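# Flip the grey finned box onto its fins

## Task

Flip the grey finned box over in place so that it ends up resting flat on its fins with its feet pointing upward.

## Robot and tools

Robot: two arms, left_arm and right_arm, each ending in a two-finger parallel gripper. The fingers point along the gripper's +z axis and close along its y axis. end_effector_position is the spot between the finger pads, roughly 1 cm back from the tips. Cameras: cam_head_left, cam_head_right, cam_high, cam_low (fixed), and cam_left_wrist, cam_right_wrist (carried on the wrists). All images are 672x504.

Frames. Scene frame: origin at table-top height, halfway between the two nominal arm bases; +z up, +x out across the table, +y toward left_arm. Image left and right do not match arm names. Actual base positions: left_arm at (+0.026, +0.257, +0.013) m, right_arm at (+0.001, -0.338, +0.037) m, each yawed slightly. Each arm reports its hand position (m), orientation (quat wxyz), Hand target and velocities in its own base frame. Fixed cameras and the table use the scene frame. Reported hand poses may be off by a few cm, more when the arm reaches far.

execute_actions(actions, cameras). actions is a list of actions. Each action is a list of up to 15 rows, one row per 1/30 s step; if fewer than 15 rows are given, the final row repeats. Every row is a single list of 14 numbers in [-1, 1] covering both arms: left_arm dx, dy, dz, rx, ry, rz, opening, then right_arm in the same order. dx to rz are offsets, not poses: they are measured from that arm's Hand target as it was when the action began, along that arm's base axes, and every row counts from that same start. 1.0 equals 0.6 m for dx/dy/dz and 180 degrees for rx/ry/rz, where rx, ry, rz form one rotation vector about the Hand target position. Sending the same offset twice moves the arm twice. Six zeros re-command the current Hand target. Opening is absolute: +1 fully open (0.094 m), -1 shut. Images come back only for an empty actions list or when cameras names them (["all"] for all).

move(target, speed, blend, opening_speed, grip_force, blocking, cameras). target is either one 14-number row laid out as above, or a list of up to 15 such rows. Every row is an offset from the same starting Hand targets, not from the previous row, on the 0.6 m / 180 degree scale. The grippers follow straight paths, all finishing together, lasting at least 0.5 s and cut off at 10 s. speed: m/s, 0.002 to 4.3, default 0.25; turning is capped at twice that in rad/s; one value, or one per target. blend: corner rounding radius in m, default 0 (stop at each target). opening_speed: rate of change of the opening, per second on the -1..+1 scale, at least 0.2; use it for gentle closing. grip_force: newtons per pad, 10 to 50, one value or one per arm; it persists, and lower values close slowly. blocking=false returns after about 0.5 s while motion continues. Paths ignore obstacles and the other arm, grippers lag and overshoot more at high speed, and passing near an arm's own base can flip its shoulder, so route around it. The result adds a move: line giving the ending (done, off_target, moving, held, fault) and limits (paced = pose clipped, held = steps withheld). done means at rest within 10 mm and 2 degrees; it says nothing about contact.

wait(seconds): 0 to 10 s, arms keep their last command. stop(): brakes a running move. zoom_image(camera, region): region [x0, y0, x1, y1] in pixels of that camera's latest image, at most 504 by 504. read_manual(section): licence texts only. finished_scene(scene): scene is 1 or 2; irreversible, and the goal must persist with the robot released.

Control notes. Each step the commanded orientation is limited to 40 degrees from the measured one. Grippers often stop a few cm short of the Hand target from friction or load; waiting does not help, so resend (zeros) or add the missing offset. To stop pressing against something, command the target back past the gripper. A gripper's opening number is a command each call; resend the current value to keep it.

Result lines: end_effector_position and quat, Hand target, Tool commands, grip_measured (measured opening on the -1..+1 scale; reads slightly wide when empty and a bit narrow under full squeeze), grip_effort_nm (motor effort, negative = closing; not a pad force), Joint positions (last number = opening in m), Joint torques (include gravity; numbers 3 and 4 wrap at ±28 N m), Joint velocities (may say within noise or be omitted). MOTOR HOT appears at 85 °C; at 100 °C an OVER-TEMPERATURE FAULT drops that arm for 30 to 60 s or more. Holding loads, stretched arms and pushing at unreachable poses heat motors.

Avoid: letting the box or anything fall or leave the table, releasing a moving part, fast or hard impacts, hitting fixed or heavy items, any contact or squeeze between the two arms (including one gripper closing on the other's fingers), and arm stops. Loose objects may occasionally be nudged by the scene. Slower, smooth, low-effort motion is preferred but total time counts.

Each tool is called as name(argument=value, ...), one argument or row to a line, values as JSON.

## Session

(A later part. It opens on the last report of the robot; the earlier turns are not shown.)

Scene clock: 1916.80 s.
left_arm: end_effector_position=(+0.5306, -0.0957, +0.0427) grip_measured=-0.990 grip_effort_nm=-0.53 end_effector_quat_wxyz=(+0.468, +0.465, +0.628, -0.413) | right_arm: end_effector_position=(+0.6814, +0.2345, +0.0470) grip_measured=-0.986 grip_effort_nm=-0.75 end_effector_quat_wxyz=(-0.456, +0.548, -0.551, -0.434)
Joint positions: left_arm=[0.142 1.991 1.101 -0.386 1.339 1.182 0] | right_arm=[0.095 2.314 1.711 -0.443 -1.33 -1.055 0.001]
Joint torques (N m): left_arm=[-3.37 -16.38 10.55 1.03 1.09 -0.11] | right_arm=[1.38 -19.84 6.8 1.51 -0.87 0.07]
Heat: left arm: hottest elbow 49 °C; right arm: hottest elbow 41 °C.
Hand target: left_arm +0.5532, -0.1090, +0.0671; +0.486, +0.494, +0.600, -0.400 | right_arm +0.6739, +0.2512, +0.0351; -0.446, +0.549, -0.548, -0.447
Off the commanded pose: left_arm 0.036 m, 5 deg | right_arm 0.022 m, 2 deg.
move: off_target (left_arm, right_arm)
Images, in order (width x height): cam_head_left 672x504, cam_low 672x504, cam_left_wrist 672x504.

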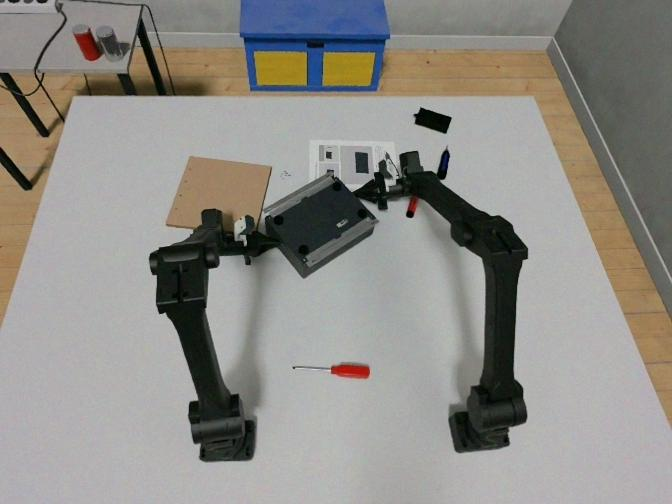

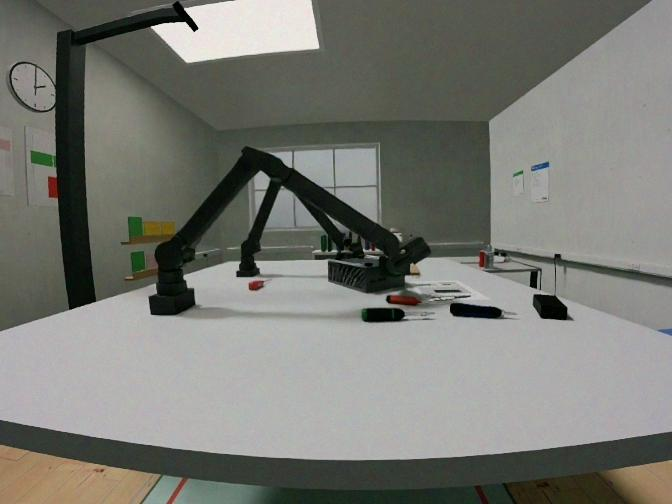

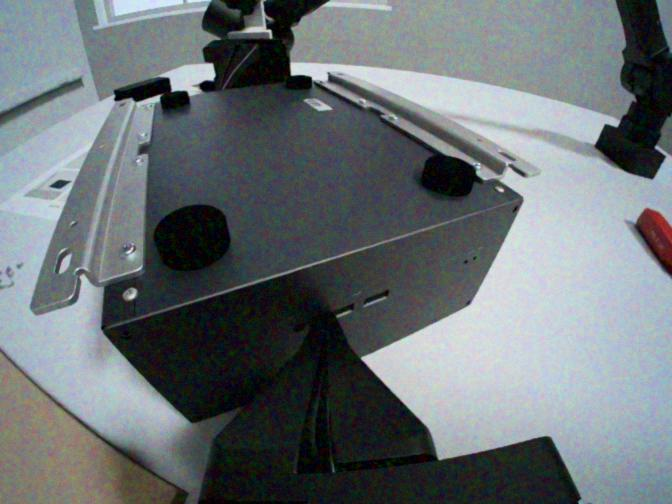

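execute_actions(
  actions=[],
)

zoom_image(
  camera="cam_head_left",
  region=[220, 150, 420, 300],
)

zoom_image(
  camera="cam_high",
  region=[260, 200, 500, 380],
)

zoom_image(
  camera="cam_low",
  region=[300, 220, 460, 320],
)

Scene clock: 1925.50 s.
left_arm: end_effector_position=(+0.5306, -0.0957, +0.0426) grip_measured=-0.990 grip_effort_nm=-0.53 end_effector_quat_wxyz=(+0.468, +0.465, +0.628, -0.413) | right_arm: end_effector_position=(+0.6814, +0.2345, +0.0470) grip_measured=-0.986 grip_effort_nm=-0.75 end_effector_quat_wxyz=(-0.456, +0.548, -0.551, -0.434)
Joint positions: left_arm=[0.142 1.991 1.101 -0.386 1.339 1.183 0] | right_arm=[0.095 2.314 1.711 -0.443 -1.33 -1.055 0.001]
Joint velocities: within noise
Joint torques (N m): left_arm=[-3.31 -16.44 10.54 1.02 1.09 -0.07] | right_arm=[1.38 -20.48 6.56 1.43 -0.83 0.09]
Heat: left arm: hottest elbow 49 °C; right arm: hottest elbow 42 °C.
Hand target: left_arm +0.5531, -0.1090, +0.0671; +0.486, +0.494, +0.600, -0.400 | right_arm +0.6739, +0.2512, +0.0351; -0.446, +0.549, -0.548, -0.447
Tool commands: left_gripper/opening=-1.0 right_gripper/opening=-1.0
Off the commanded pose: left_arm 0.036 m, 5 deg | right_arm 0.022 m, 2 deg.

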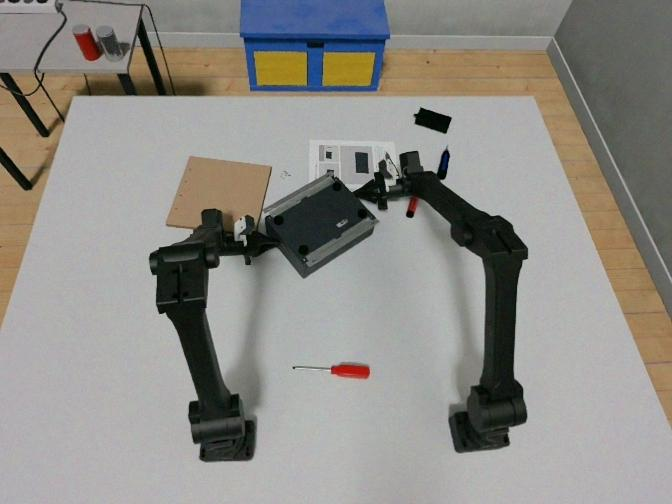

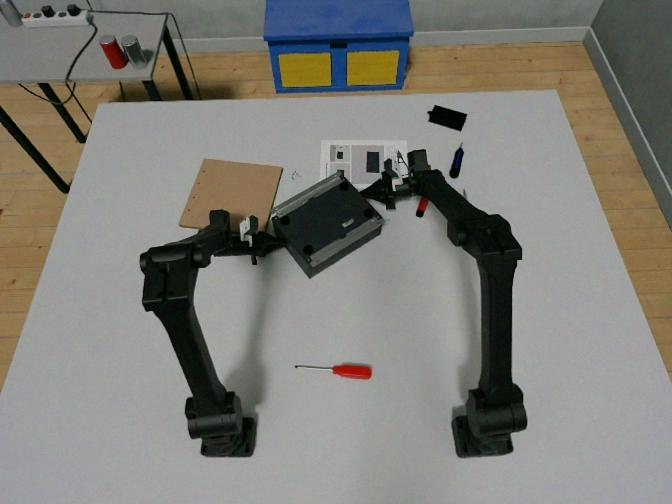

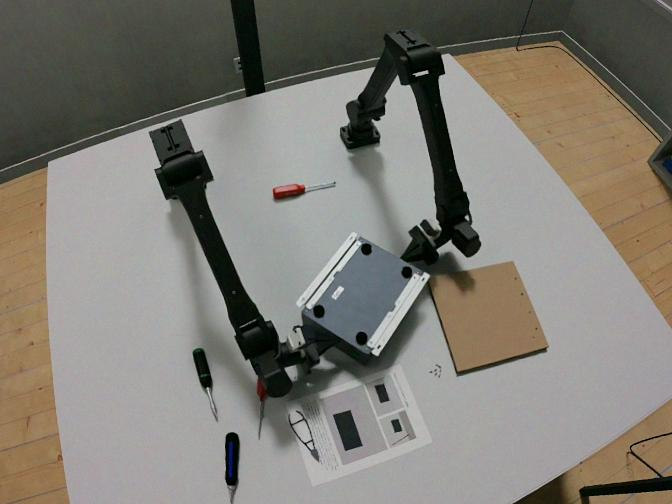

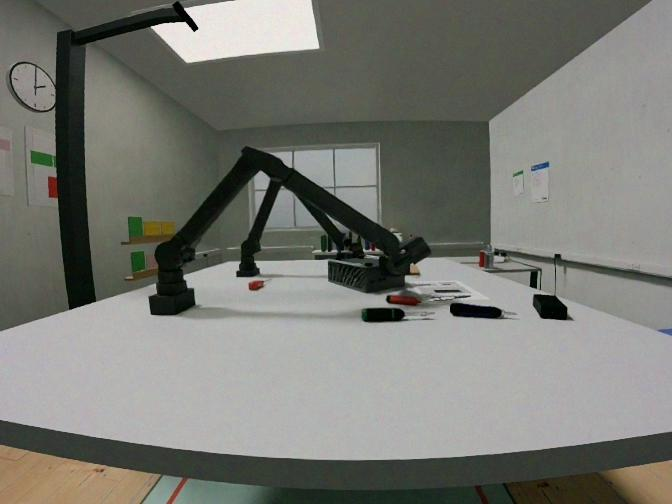

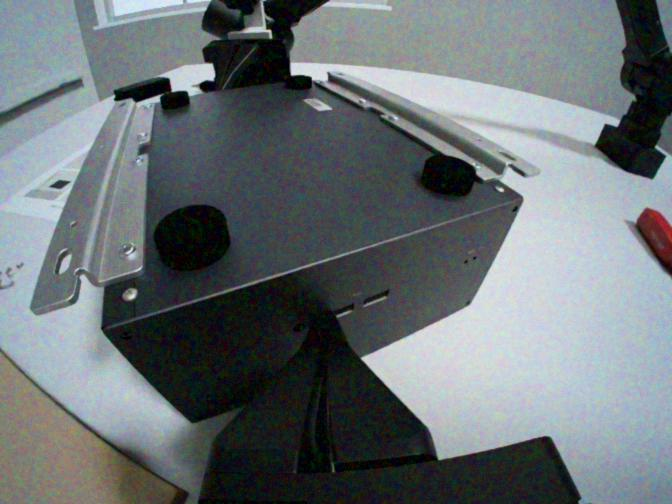

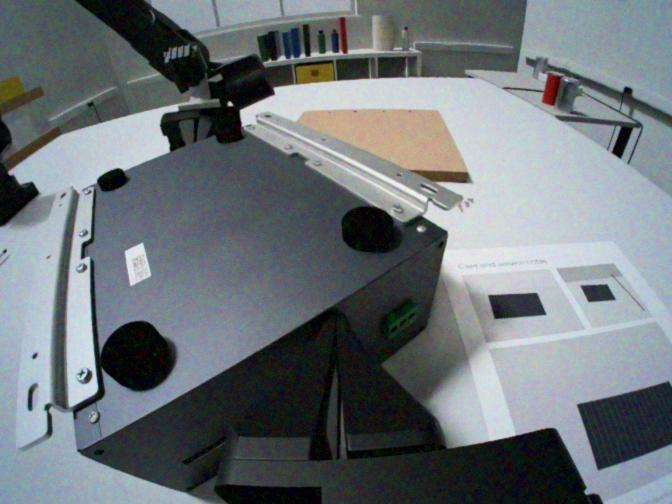

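Scaled by 2.520.

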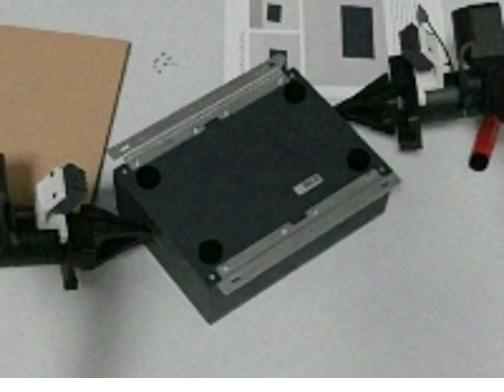

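Scaled by 2.100.

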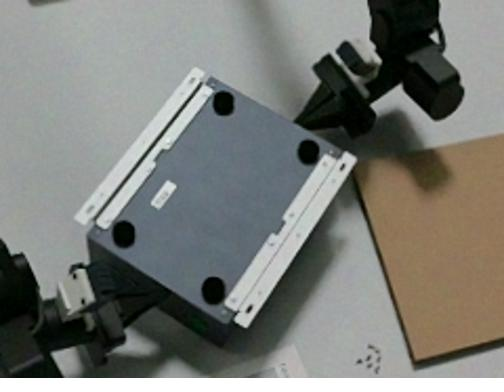

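Scaled by 3.150.

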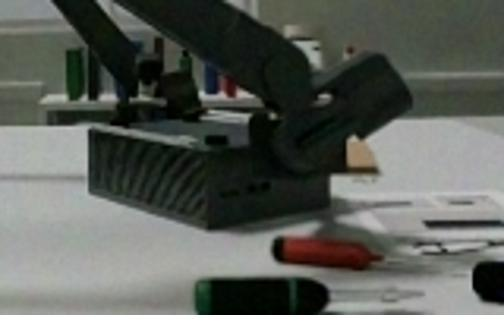

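move(
  target=[
    [-0.03, 0.12, 0.0, 0, 0, 0, -1, 0, 0, 0, 0, 0, 0, -1],
    [-0.03, 0.15, 0.2, 0, 0, 0, -1, 0, 0, 0, 0, 0, 0, -1],
  ],
  speed=0.08,
  blend=[0.02, 0],
  cameras=["cam_head_left", "cam_low", "cam_left_wrist", "cam_high"],
)

Scene clock: 2127.63 s.
left_arm: end_effector_position=(+0.5256, -0.0267, +0.1731) grip_measured=-0.990 grip_effort_nm=-0.53 end_effector_quat_wxyz=(+0.475, +0.483, +0.607, -0.416) | right_arm: end_effector_position=(+0.6814, +0.2345, +0.0470) grip_measured=-0.986 grip_effort_nm=-0.75 end_effector_quat_wxyz=(-0.456, +0.548, -0.551, -0.434)
Joint positions: left_arm=[0.278 1.917 1.401 -1.497 1.344 1.977 0] | right_arm=[0.095 2.314 1.711 -0.443 -1.33 -1.055 0.001]
Joint torques (N m): left_arm=[-0.09 -16.15 10.13 -0.53 0.54 -0.06] | right_arm=[1.32 -20.37 6.69 1.52 -0.9 0.06]
Heat: left arm: hottest elbow 51 °C; right arm: hottest elbow 43 °C.
Hand target: left_arm +0.5351, -0.0190, +0.1870; +0.486, +0.494, +0.600, -0.400 | right_arm +0.6739, +0.2512, +0.0351; -0.446, +0.549, -0.548, -0.447
Off the commanded pose: left_arm 0.019 m, 3 deg | right_arm 0.022 m, 2 deg.
move: off_target (left_arm, right_arm)
Images, in order (width x height): cam_head_left 672x504, cam_high 672x504, cam_low 672x504, cam_left_wrist 672x504.

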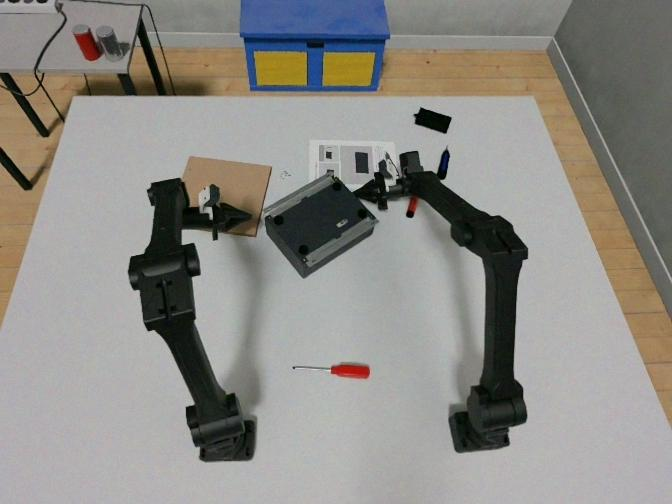

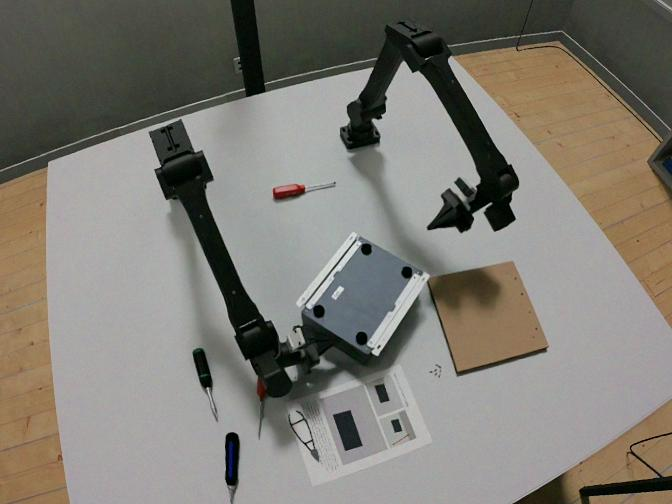

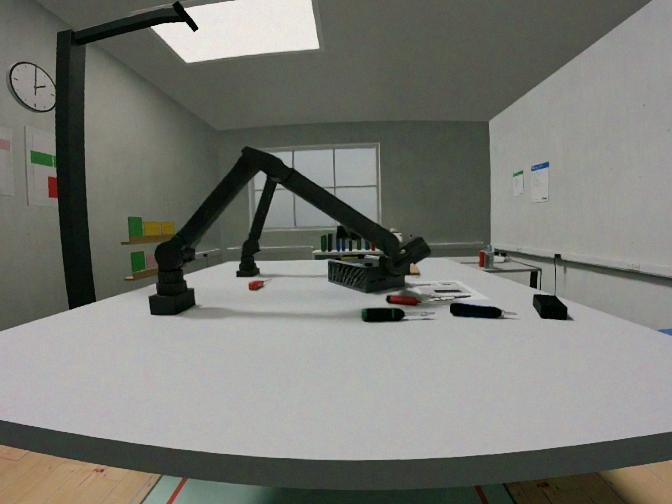

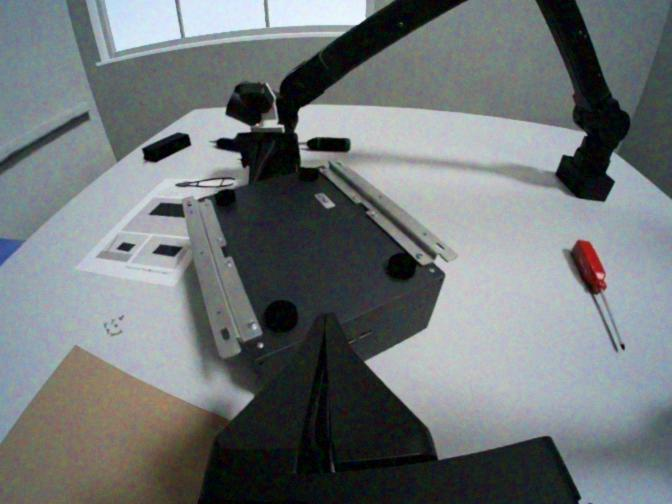

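move(
  target=[
    [0.1, 0.0, 0.10, 0.1711, 0.1463, 0.1367, -1, 0, 0, 0, 0, 0, 0, -1],
    [0.235, -0.053, 0.083, 0.3422, 0.2927, 0.2735, -1, 0, 0, 0, 0, 0, 0, -1],
  ],
  speed=0.15,
  blend=[0.03, 0],
  cameras=["cam_head_left", "cam_low", "cam_left_wrist", "cam_high"],
)

Scene clock: 2141.77 s.
left_arm: end_effector_position=(+0.6663, -0.0454, +0.2404) grip_measured=-0.988 grip_effort_nm=-0.60 end_effector_quat_wxyz=(+0.037, +0.176, +0.984, +0.003) | right_arm: end_effector_position=(+0.6814, +0.2345, +0.0470) grip_measured=-0.986 grip_effort_nm=-0.75 end_effector_quat_wxyz=(-0.456, +0.548, -0.551, -0.434)
Joint positions: left_arm=[-0.067 2.105 2.279 -1.67 0.002 0.288 0.001] | right_arm=[0.095 2.314 1.711 -0.443 -1.33 -1.055 0.001]
Joint torques (N m): left_arm=[-1.38 -17.9 12.44 0.4 -0.01 -0.29] | right_arm=[1.85 -20.54 6.72 1.59 -0.86 0.02]
Heat: left arm: hottest elbow 51 °C; right arm: hottest elbow 43 °C.
Hand target: left_arm +0.6760, -0.0507, +0.2369; +0.000, +0.174, +0.985, +0.000 | right_arm +0.6739, +0.2512, +0.0351; -0.446, +0.549, -0.548, -0.447
Off the commanded pose: left_arm 0.012 m, 4 deg | right_arm 0.022 m, 2 deg.
joint sent to its limit (left arm) — joint 4 (wrist pitch), lower limit. The joint targets are off in orientation, not in position.
move: off_target (left_arm, right_arm)
Images, in order (width x height): cam_head_left 672x504, cam_high 672x504, cam_low 672x504, cam_left_wrist 672x504.

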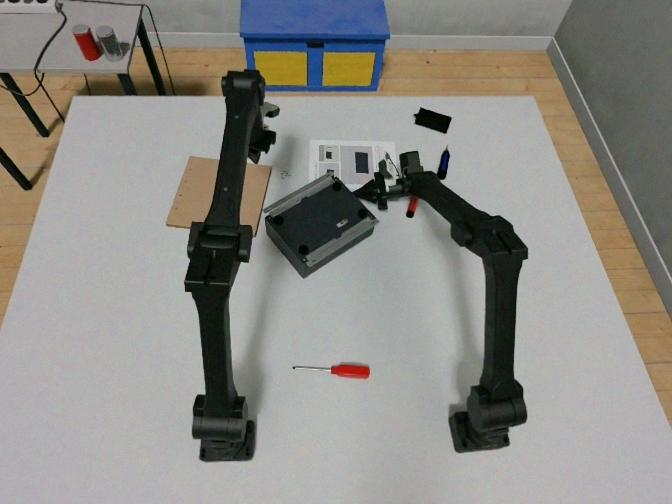

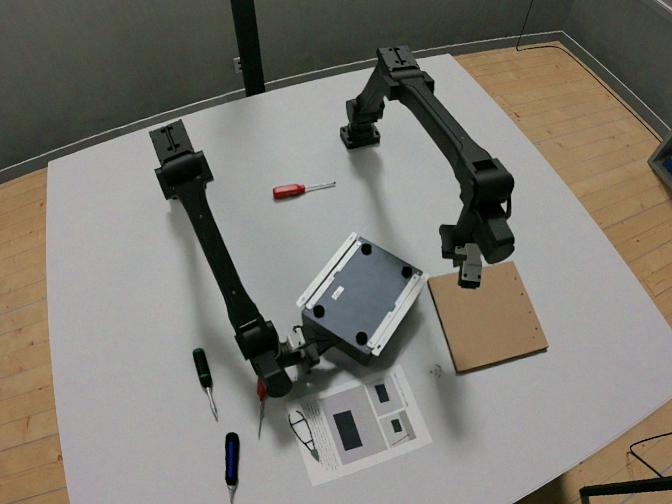

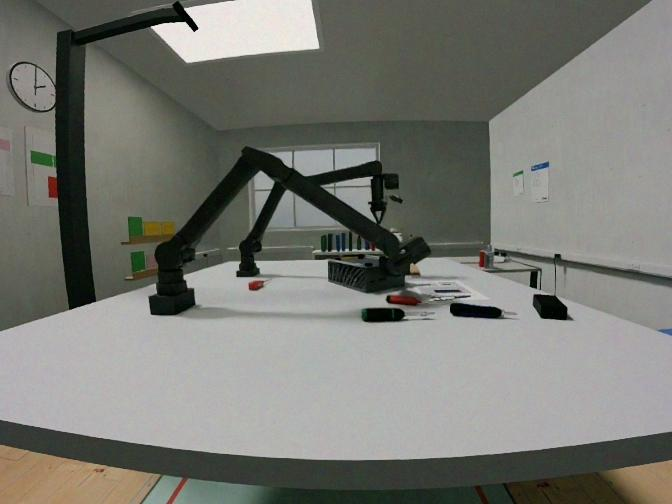

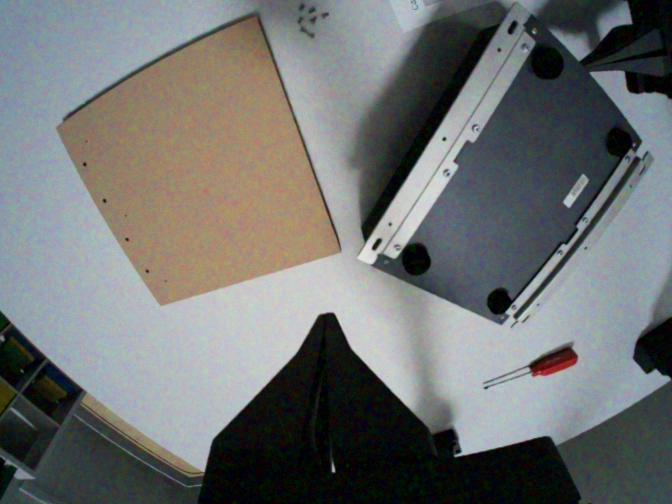

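move(
  target=[
    [0.0, -0.036, 0.0, 0, 0, 0, -1, 0, 0, 0, 0, 0, 0, -1],
    [0.0, -0.036, -0.31, 0, 0, 0, -1, 0, 0, 0, 0, 0, 0, -1],
  ],
  speed=0.1,
  blend=[0.01, 0],
  cameras=["cam_head_left", "cam_left_wrist", "cam_high"],
)

Scene clock: 2191.00 s.
left_arm: end_effector_position=(+0.6743, -0.0701, +0.0689) grip_measured=-0.989 grip_effort_nm=-0.60 end_effector_quat_wxyz=(+0.008, +0.178, +0.984, +0.000) | right_arm: end_effector_position=(+0.6814, +0.2345, +0.0470) grip_measured=-0.986 grip_effort_nm=-0.75 end_effector_quat_wxyz=(-0.456, +0.548, -0.551, -0.434)
Joint positions: left_arm=[-0.103 2.203 1.995 -1.347 0.001 0.255 0.001] | right_arm=[0.095 2.314 1.711 -0.443 -1.33 -1.055 0.001]
Joint torques (N m): left_arm=[-1.14 -19.14 9.03 1.09 0.05 -0.32] | right_arm=[1.14 -20.42 6.71 1.63 -0.88 0.08]
Heat: left arm: hottest elbow 53 °C; right arm: hottest elbow 43 °C.
Hand target: left_arm +0.6761, -0.0724, +0.0510; +0.000, +0.174, +0.985, +0.000 | right_arm +0.6739, +0.2512, +0.0351; -0.446, +0.549, -0.548, -0.447
Off the commanded pose: left_arm 0.018 m, 1 deg | right_arm 0.022 m, 2 deg.
move: off_target (left_arm, right_arm)
Images, in order (width x height): cam_head_left 672x504, cam_high 672x504, cam_left_wrist 672x504.

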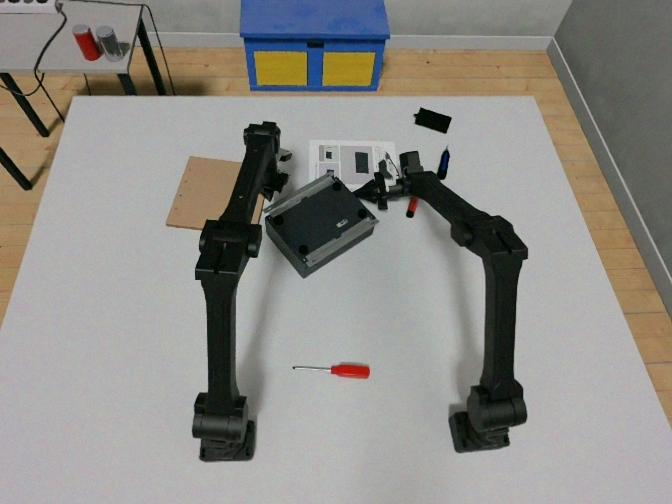

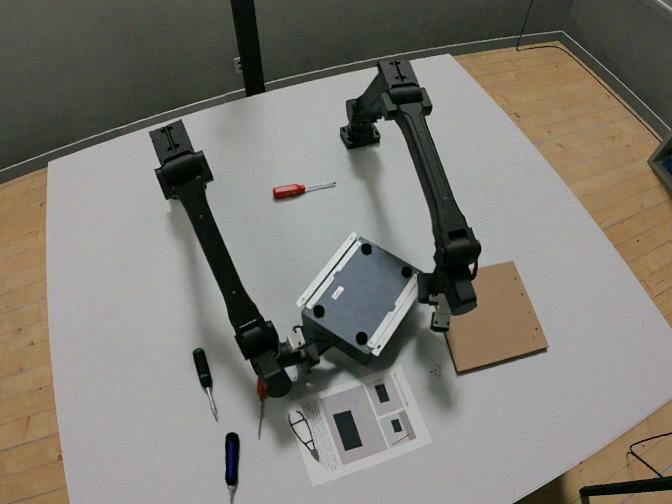

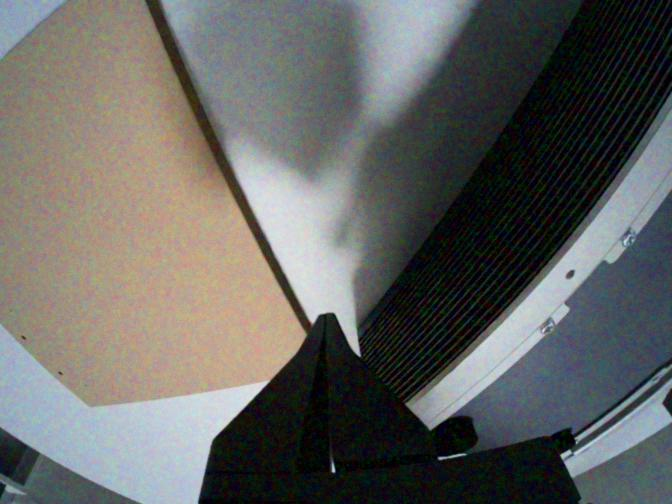

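move(
  target=[
    [0.0, 0.0, -0.045, 0, 0, 0, -1, 0, 0, 0, 0, 0, 0, -1],
    [-0.12, 0.0, -0.045, 0, 0, 0, -1, 0, 0, 0, 0, 0, 0, -1],
  ],
  speed=0.05,
  cameras=["cam_head_left", "cam_left_wrist", "cam_high"],
)

Scene clock: 2212.07 s.
left_arm: end_effector_position=(+0.6156, -0.0597, +0.0220) grip_measured=-0.989 grip_effort_nm=-0.58 end_effector_quat_wxyz=(+0.009, +0.157, +0.988, +0.003) | right_arm: end_effector_position=(+0.6777, +0.2409, +0.0442) grip_measured=-0.986 grip_effort_nm=-0.75 end_effector_quat_wxyz=(-0.453, +0.549, -0.549, -0.438)
Joint positions: left_arm=[-0.098 2.081 1.656 -1.127 -0.006 0.217 0.001] | right_arm=[0.105 2.316 1.708 -0.443 -1.331 -1.055 0.001]
Joint torques (N m): left_arm=[-2.55 -20.31 6.65 0.13 0.31 -0.06] | right_arm=[0.5 -20.78 6.94 1.52 -0.81 0.1]
Heat: left arm: hottest elbow 50 °C; right arm: hottest elbow 43 °C.
Hand target: left_arm +0.6041, -0.0723, +0.0239; +0.000, +0.174, +0.985, +0.000 | right_arm +0.6740, +0.2511, +0.0352; -0.446, +0.549, -0.548, -0.446
Off the commanded pose: left_arm 0.017 m, 2 deg | right_arm 0.014 m, 1 deg.
move: off_target (left_arm, right_arm)
Images, in order (width x height): cam_head_left 672x504, cam_high 672x504, cam_left_wrist 672x504.

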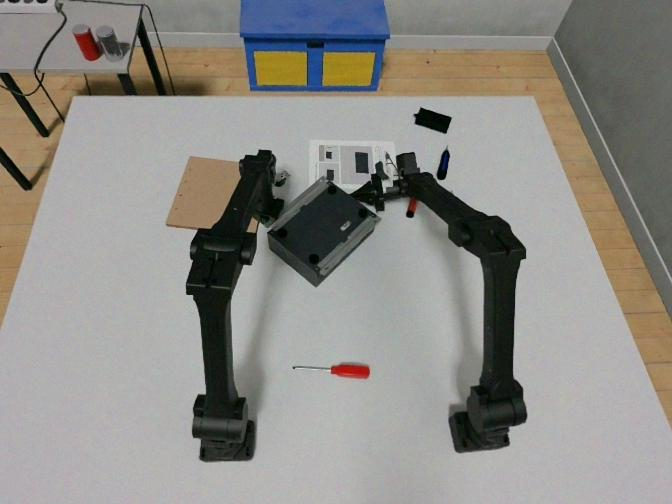

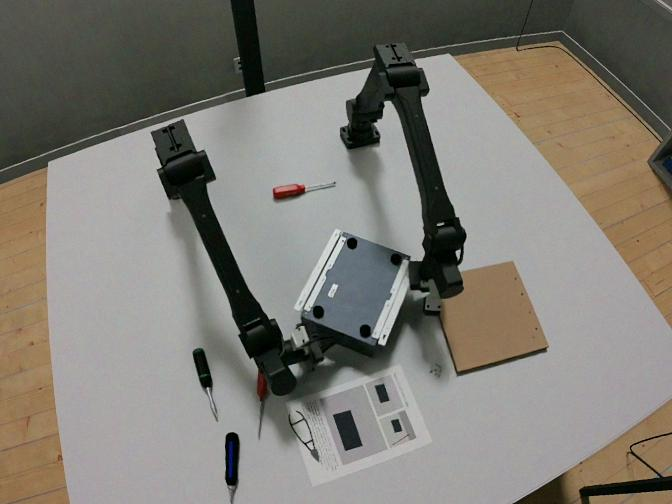

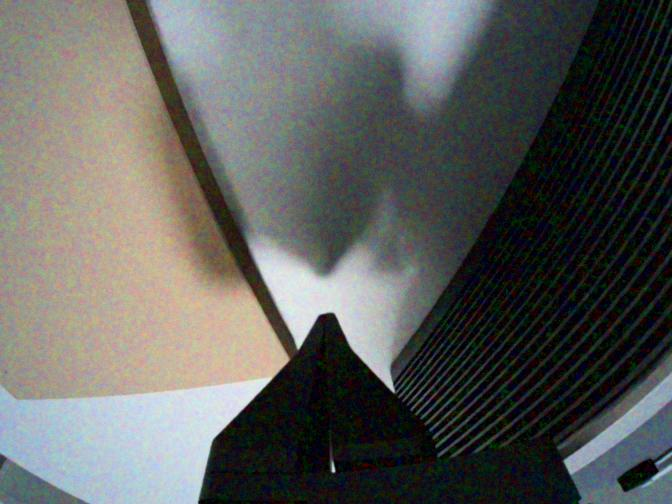

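move(
  target=[
    [-0.067, -0.01, 0.03, 0, 0, 0, -1, 0, 0, 0, 0, 0, 0, -1],
    [-0.117, -0.03, 0.03, 0, 0, 0, -1, 0, 0, 0, 0, 0, 0, -1],
  ],
  speed=0.05,
  blend=[0.02, 0],
  cameras=["cam_head_left", "cam_left_wrist", "cam_high"],
)

Scene clock: 2224.63 s.
left_arm: end_effector_position=(+0.5441, -0.0650, +0.0457) grip_measured=-0.989 grip_effort_nm=-0.56 end_effector_quat_wxyz=(+0.007, +0.155, +0.988, +0.009) | right_arm: end_effector_position=(+0.6777, +0.2409, +0.0442) grip_measured=-0.986 grip_effort_nm=-0.75 end_effector_quat_wxyz=(-0.453, +0.549, -0.549, -0.438)
Joint positions: left_arm=[-0.124 1.89 1.413 -1.08 -0.017 0.188 0.001] | right_arm=[0.105 2.316 1.708 -0.443 -1.331 -1.055 0.001]
Joint torques (N m): left_arm=[-4.48 -16.44 6.74 0.59 0.74 -0.23] | right_arm=[0.15 -20.37 7.04 1.47 -0.75 0.03]
Heat: left arm: hottest elbow 49 °C; right arm: hottest elbow 42 °C.
Hand target: left_arm +0.5340, -0.0903, +0.0419; +0.000, +0.173, +0.985, +0.000 | right_arm +0.6740, +0.2511, +0.0352; -0.446, +0.549, -0.548, -0.446
Off the commanded pose: left_arm 0.028 m, 2 deg | right_arm 0.014 m, 1 deg.
move: off_target (left_arm, right_arm); blend cut to 0.0162 m at target 1
Images, in order (width x height): cam_head_left 672x504, cam_high 672x504, cam_left_wrist 672x504.

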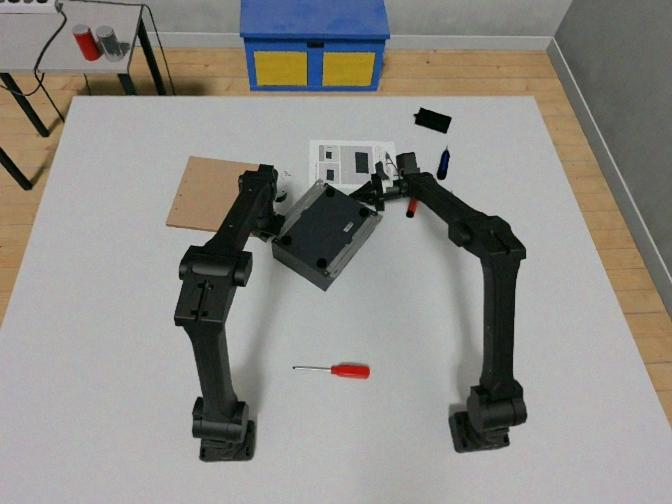

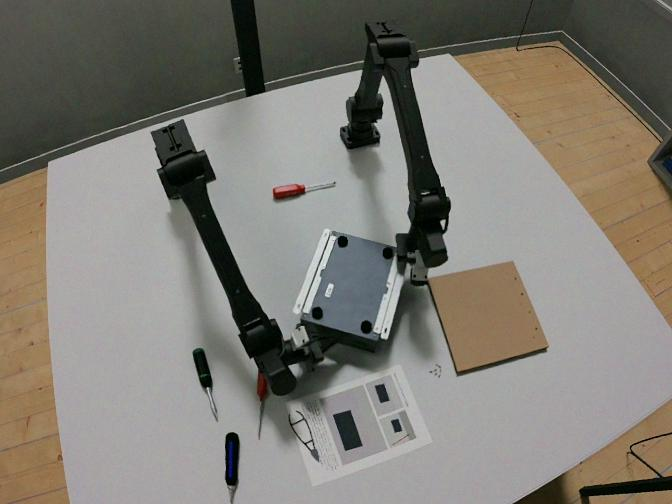

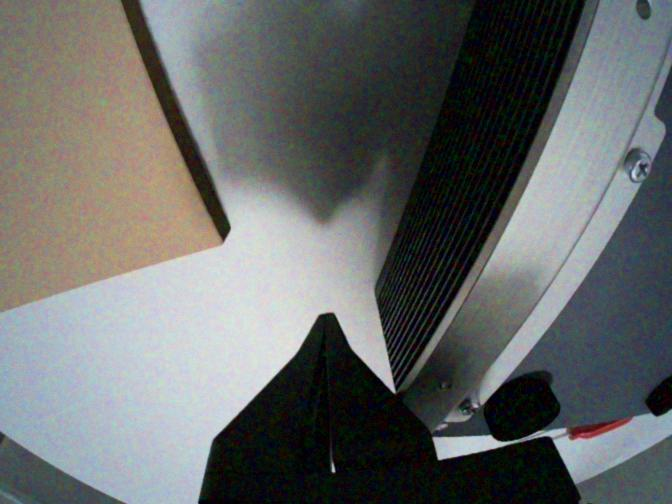

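move(
  target=[
    [0.0, 0.03, 0.0, 0, 0, 0, -1, 0.03, -0.05, 0.0, 0, 0, 0, -1],
    [0.03, 0.03, 0.0, 0, 0, 0, -1, 0.02, -0.08, 0.2, 0, 0, 0, -1],
    [0.1, 0.0, 0.0, 0, 0, 0, -1, -0.229, -0.3, 0.2, 0, 0, 0, -1],
    [0.1, -0.0, 0.0, 0, 0, 0, -1, -0.229, -0.3, 0.04, 0, 0, 0, -1],
  ],
  speed=0.1,
  blend=[0.01, 0.02, 0.02, 0],
  cameras=["cam_head_left", "cam_left_wrist", "cam_right_wrist", "cam_high"],
)

Scene clock: 2308.70 s.
left_arm: end_effector_position=(+0.5688, -0.0686, +0.0410) grip_measured=-0.989 grip_effort_nm=-0.56 end_effector_quat_wxyz=(-0.021, +0.163, +0.986, +0.003) | right_arm: end_effector_position=(+0.5342, +0.0781, +0.0632) grip_measured=-0.986 grip_effort_nm=-0.75 end_effector_quat_wxyz=(-0.442, +0.540, -0.569, -0.435)
Joint positions: left_arm=[-0.122 1.986 1.552 -1.178 -0.008 0.206 0.001] | right_arm=[-0.17 2.135 1.432 -1.389 -1.301 -2.089 0.001]
Joint torques (N m): left_arm=[-3.25 -14.97 12.9 1.11 0.43 -0.27] | right_arm=[-1.85 -16.62 5.61 0.05 -0.53 -0.16]
Heat: left arm: hottest elbow 46 °C; right arm: hottest elbow 42 °C.
Hand target: left_arm +0.5939, -0.0903, +0.0419; +0.000, +0.174, +0.985, +0.000 | right_arm +0.5365, +0.0712, +0.0590; -0.446, +0.549, -0.548, -0.447
Off the commanded pose: left_arm 0.033 m, 3 deg | right_arm 0.008 m, 3 deg.
joint sent to its limit (right arm) — joint 6 (wrist roll), lower limit. The joint targets are off in orientation, not in position.
move: off_target (left_arm, right_arm)
Images, in order (width x height): cam_head_left 672x504, cam_high 672x504, cam_left_wrist 672x504, cam_right_wrist 672x504.

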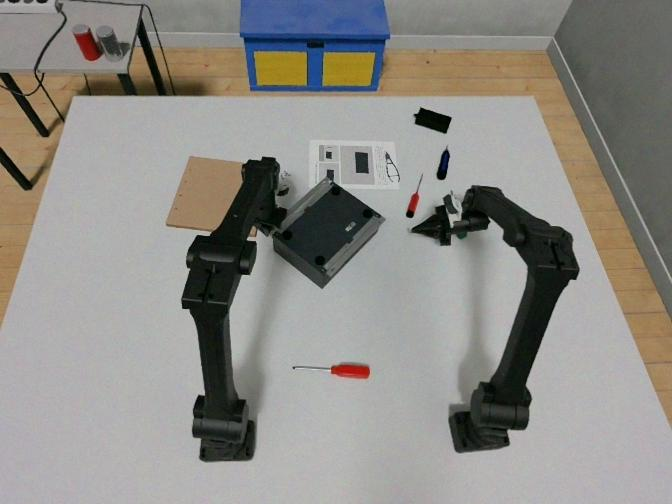

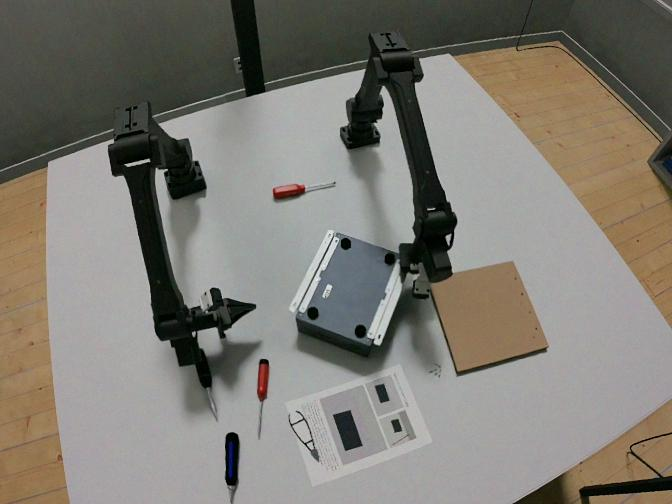

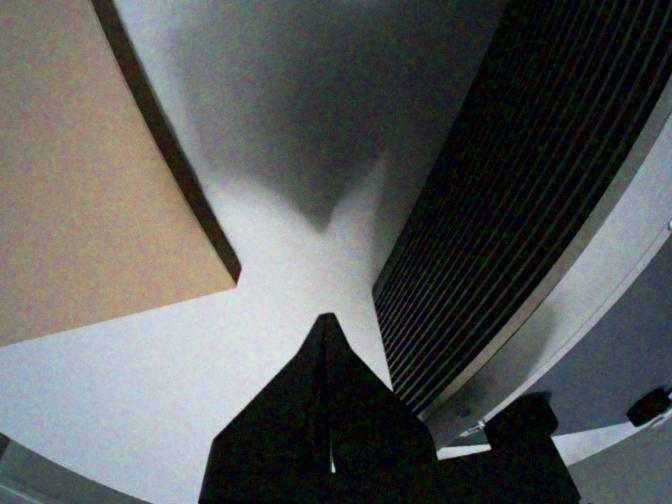

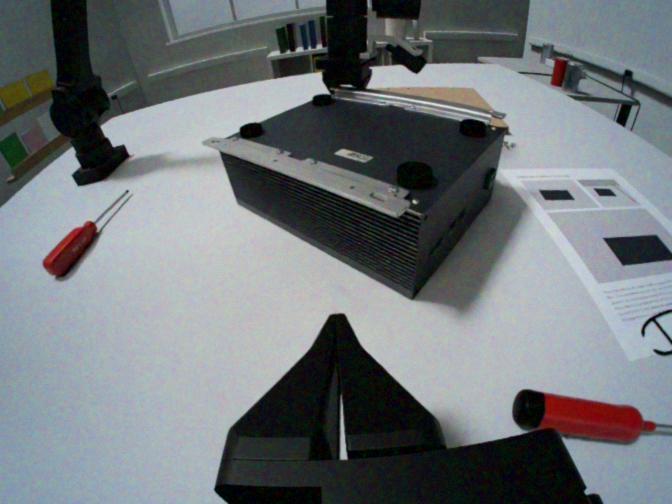

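move(
  target=[
    [0, 0, 0, 0, 0, 0, -1, 0.043, 0.12, -0.08, 0, 0, 0, -1],
    [0.0, 0.0, 0.0, 0, 0, 0, -1, 0.15, 0.2, -0.08, 0, 0, 0, -1],
  ],
  speed=0.06,
  cameras=["cam_head_left", "cam_left_wrist", "cam_right_wrist", "cam_high"],
)

Scene clock: 2373.17 s.
left_arm: end_effector_position=(+0.5711, -0.0685, +0.0411) grip_measured=-0.989 grip_effort_nm=-0.56 end_effector_quat_wxyz=(-0.020, +0.163, +0.986, +0.004) | right_arm: end_effector_position=(+0.6154, +0.1634, +0.0058) grip_measured=-0.986 grip_effort_nm=-0.75 end_effector_quat_wxyz=(-0.443, +0.527, -0.568, -0.451)
Joint positions: left_arm=[-0.122 1.99 1.558 -1.179 -0.01 0.206 0.001] | right_arm=[-0.011 2.288 1.549 -0.747 -1.369 -1.437 0.001]
Joint torques (N m): left_arm=[-3.43 -15.33 12.52 1.18 0.52 -0.26] | right_arm=[2.55 -19.02 9.02 1.51 -0.58 0.07]
Heat: left arm: hottest elbow 53 °C; right arm: hottest elbow 41 °C.
Hand target: left_arm +0.5939, -0.0904, +0.0419; +0.000, +0.174, +0.985, +0.000 | right_arm +0.6266, +0.1911, +0.0112; -0.446, +0.549, -0.548, -0.446
Off the commanded pose: left_arm 0.032 m, 3 deg | right_arm 0.030 m, 3 deg.
move: off_target (left_arm, right_arm)
Images, in order (width x height): cam_head_left 672x504, cam_high 672x504, cam_left_wrist 672x504, cam_right_wrist 672x504.

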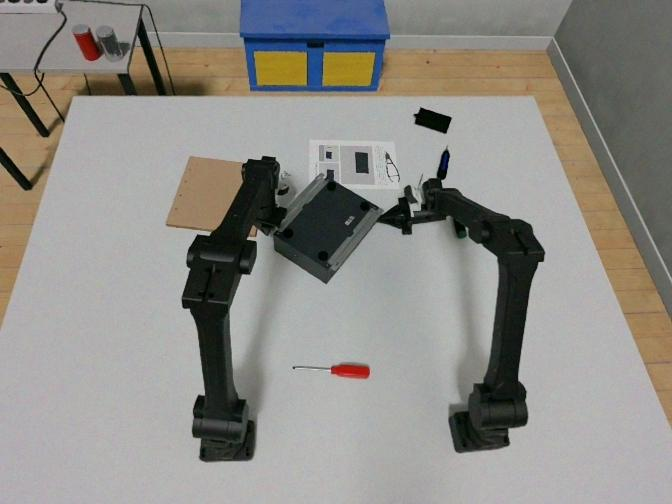

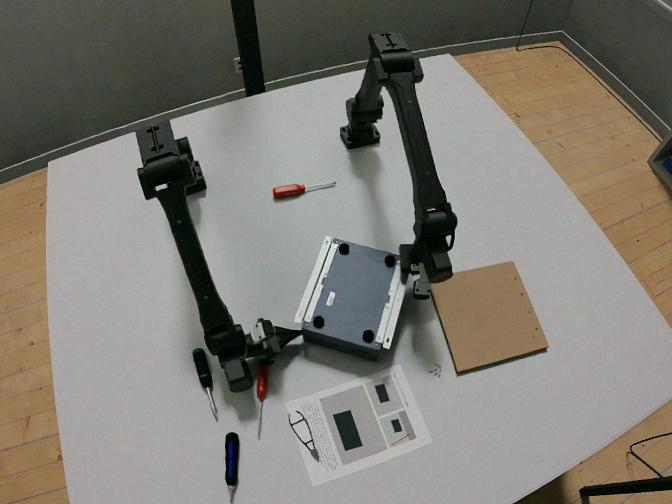

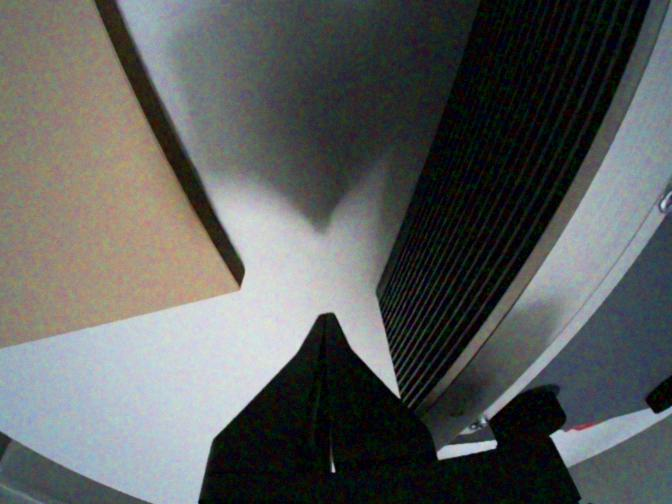

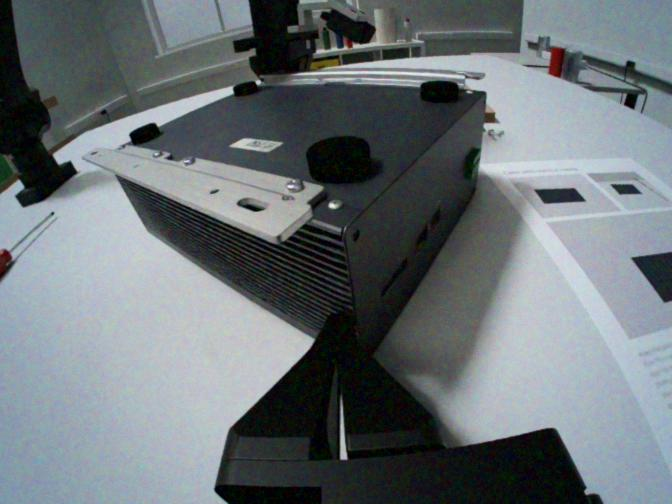

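move(
  target=[
    [0, 0, 0, 0, 0, 0, -1, -0.05, -0.122, 0, 0, 0, 0, -1],
    [0, 0, 0, 0, 0, 0, -1, -0.1, -0.05, 0, 0, 0, 0, -1],
    [0.0, -0.02, 0.0, 0, 0, 0, -1, 0.02, 0.11, 0.0, 0, 0, 0, -1],
  ],
  speed=0.06,
  blend=[0.015, 0.015, 0],
  cameras=["cam_head_left", "cam_left_wrist", "cam_right_wrist", "cam_high"],
)

Scene clock: 2393.30 s.
left_arm: end_effector_position=(+0.5732, -0.0667, +0.0412) grip_measured=-0.989 grip_effort_nm=-0.56 end_effector_quat_wxyz=(-0.019, +0.156, +0.988, +0.010) | right_arm: end_effector_position=(+0.6330, +0.1974, +0.0024) grip_measured=-0.986 grip_effort_nm=-0.75 end_effector_quat_wxyz=(+0.449, -0.514, +0.582, +0.443)
Joint positions: left_arm=[-0.122 1.993 1.564 -1.179 -0.022 0.191 0.001] | right_arm=[0.045 2.274 1.482 -0.282 -1.335 -1.008 0.001]
Joint torques (N m): left_arm=[-4.95 -15.27 12.45 1.1 0.99 -0.3] | right_arm=[7.12 -19.55 9.61 2.4 -0.51 0.08]
Heat: left arm: hottest elbow 55 °C; right arm: hottest elbow 43 °C.
Hand target: left_arm +0.5939, -0.1024, +0.0418; +0.000, +0.174, +0.985, +0.000 | right_arm +0.6385, +0.2572, +0.0110; +0.446, -0.549, +0.548, +0.447
Off the commanded pose: left_arm 0.041 m, 3 deg | right_arm 0.061 m, 6 deg.
move: off_target (left_arm, right_arm)
Images, in order (width x height): cam_head_left 672x504, cam_high 672x504, cam_left_wrist 672x504, cam_right_wrist 672x504.

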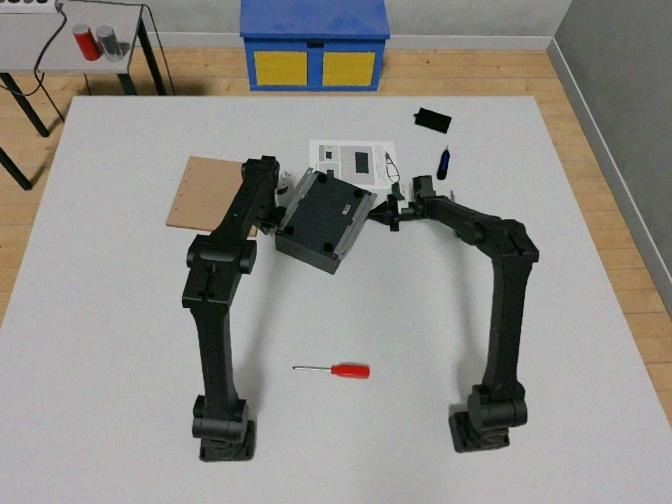

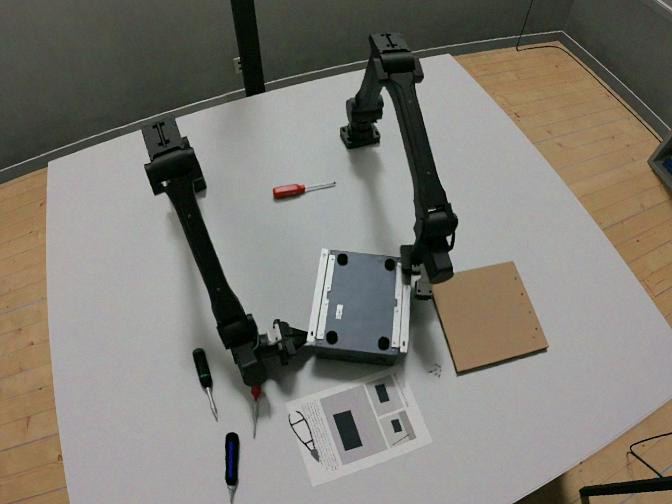

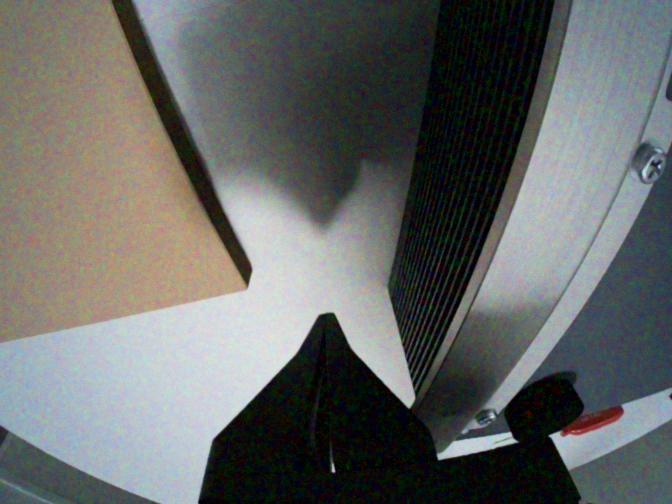

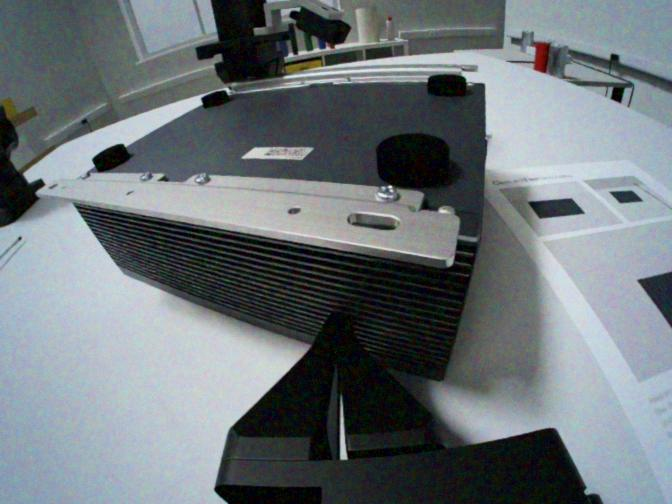

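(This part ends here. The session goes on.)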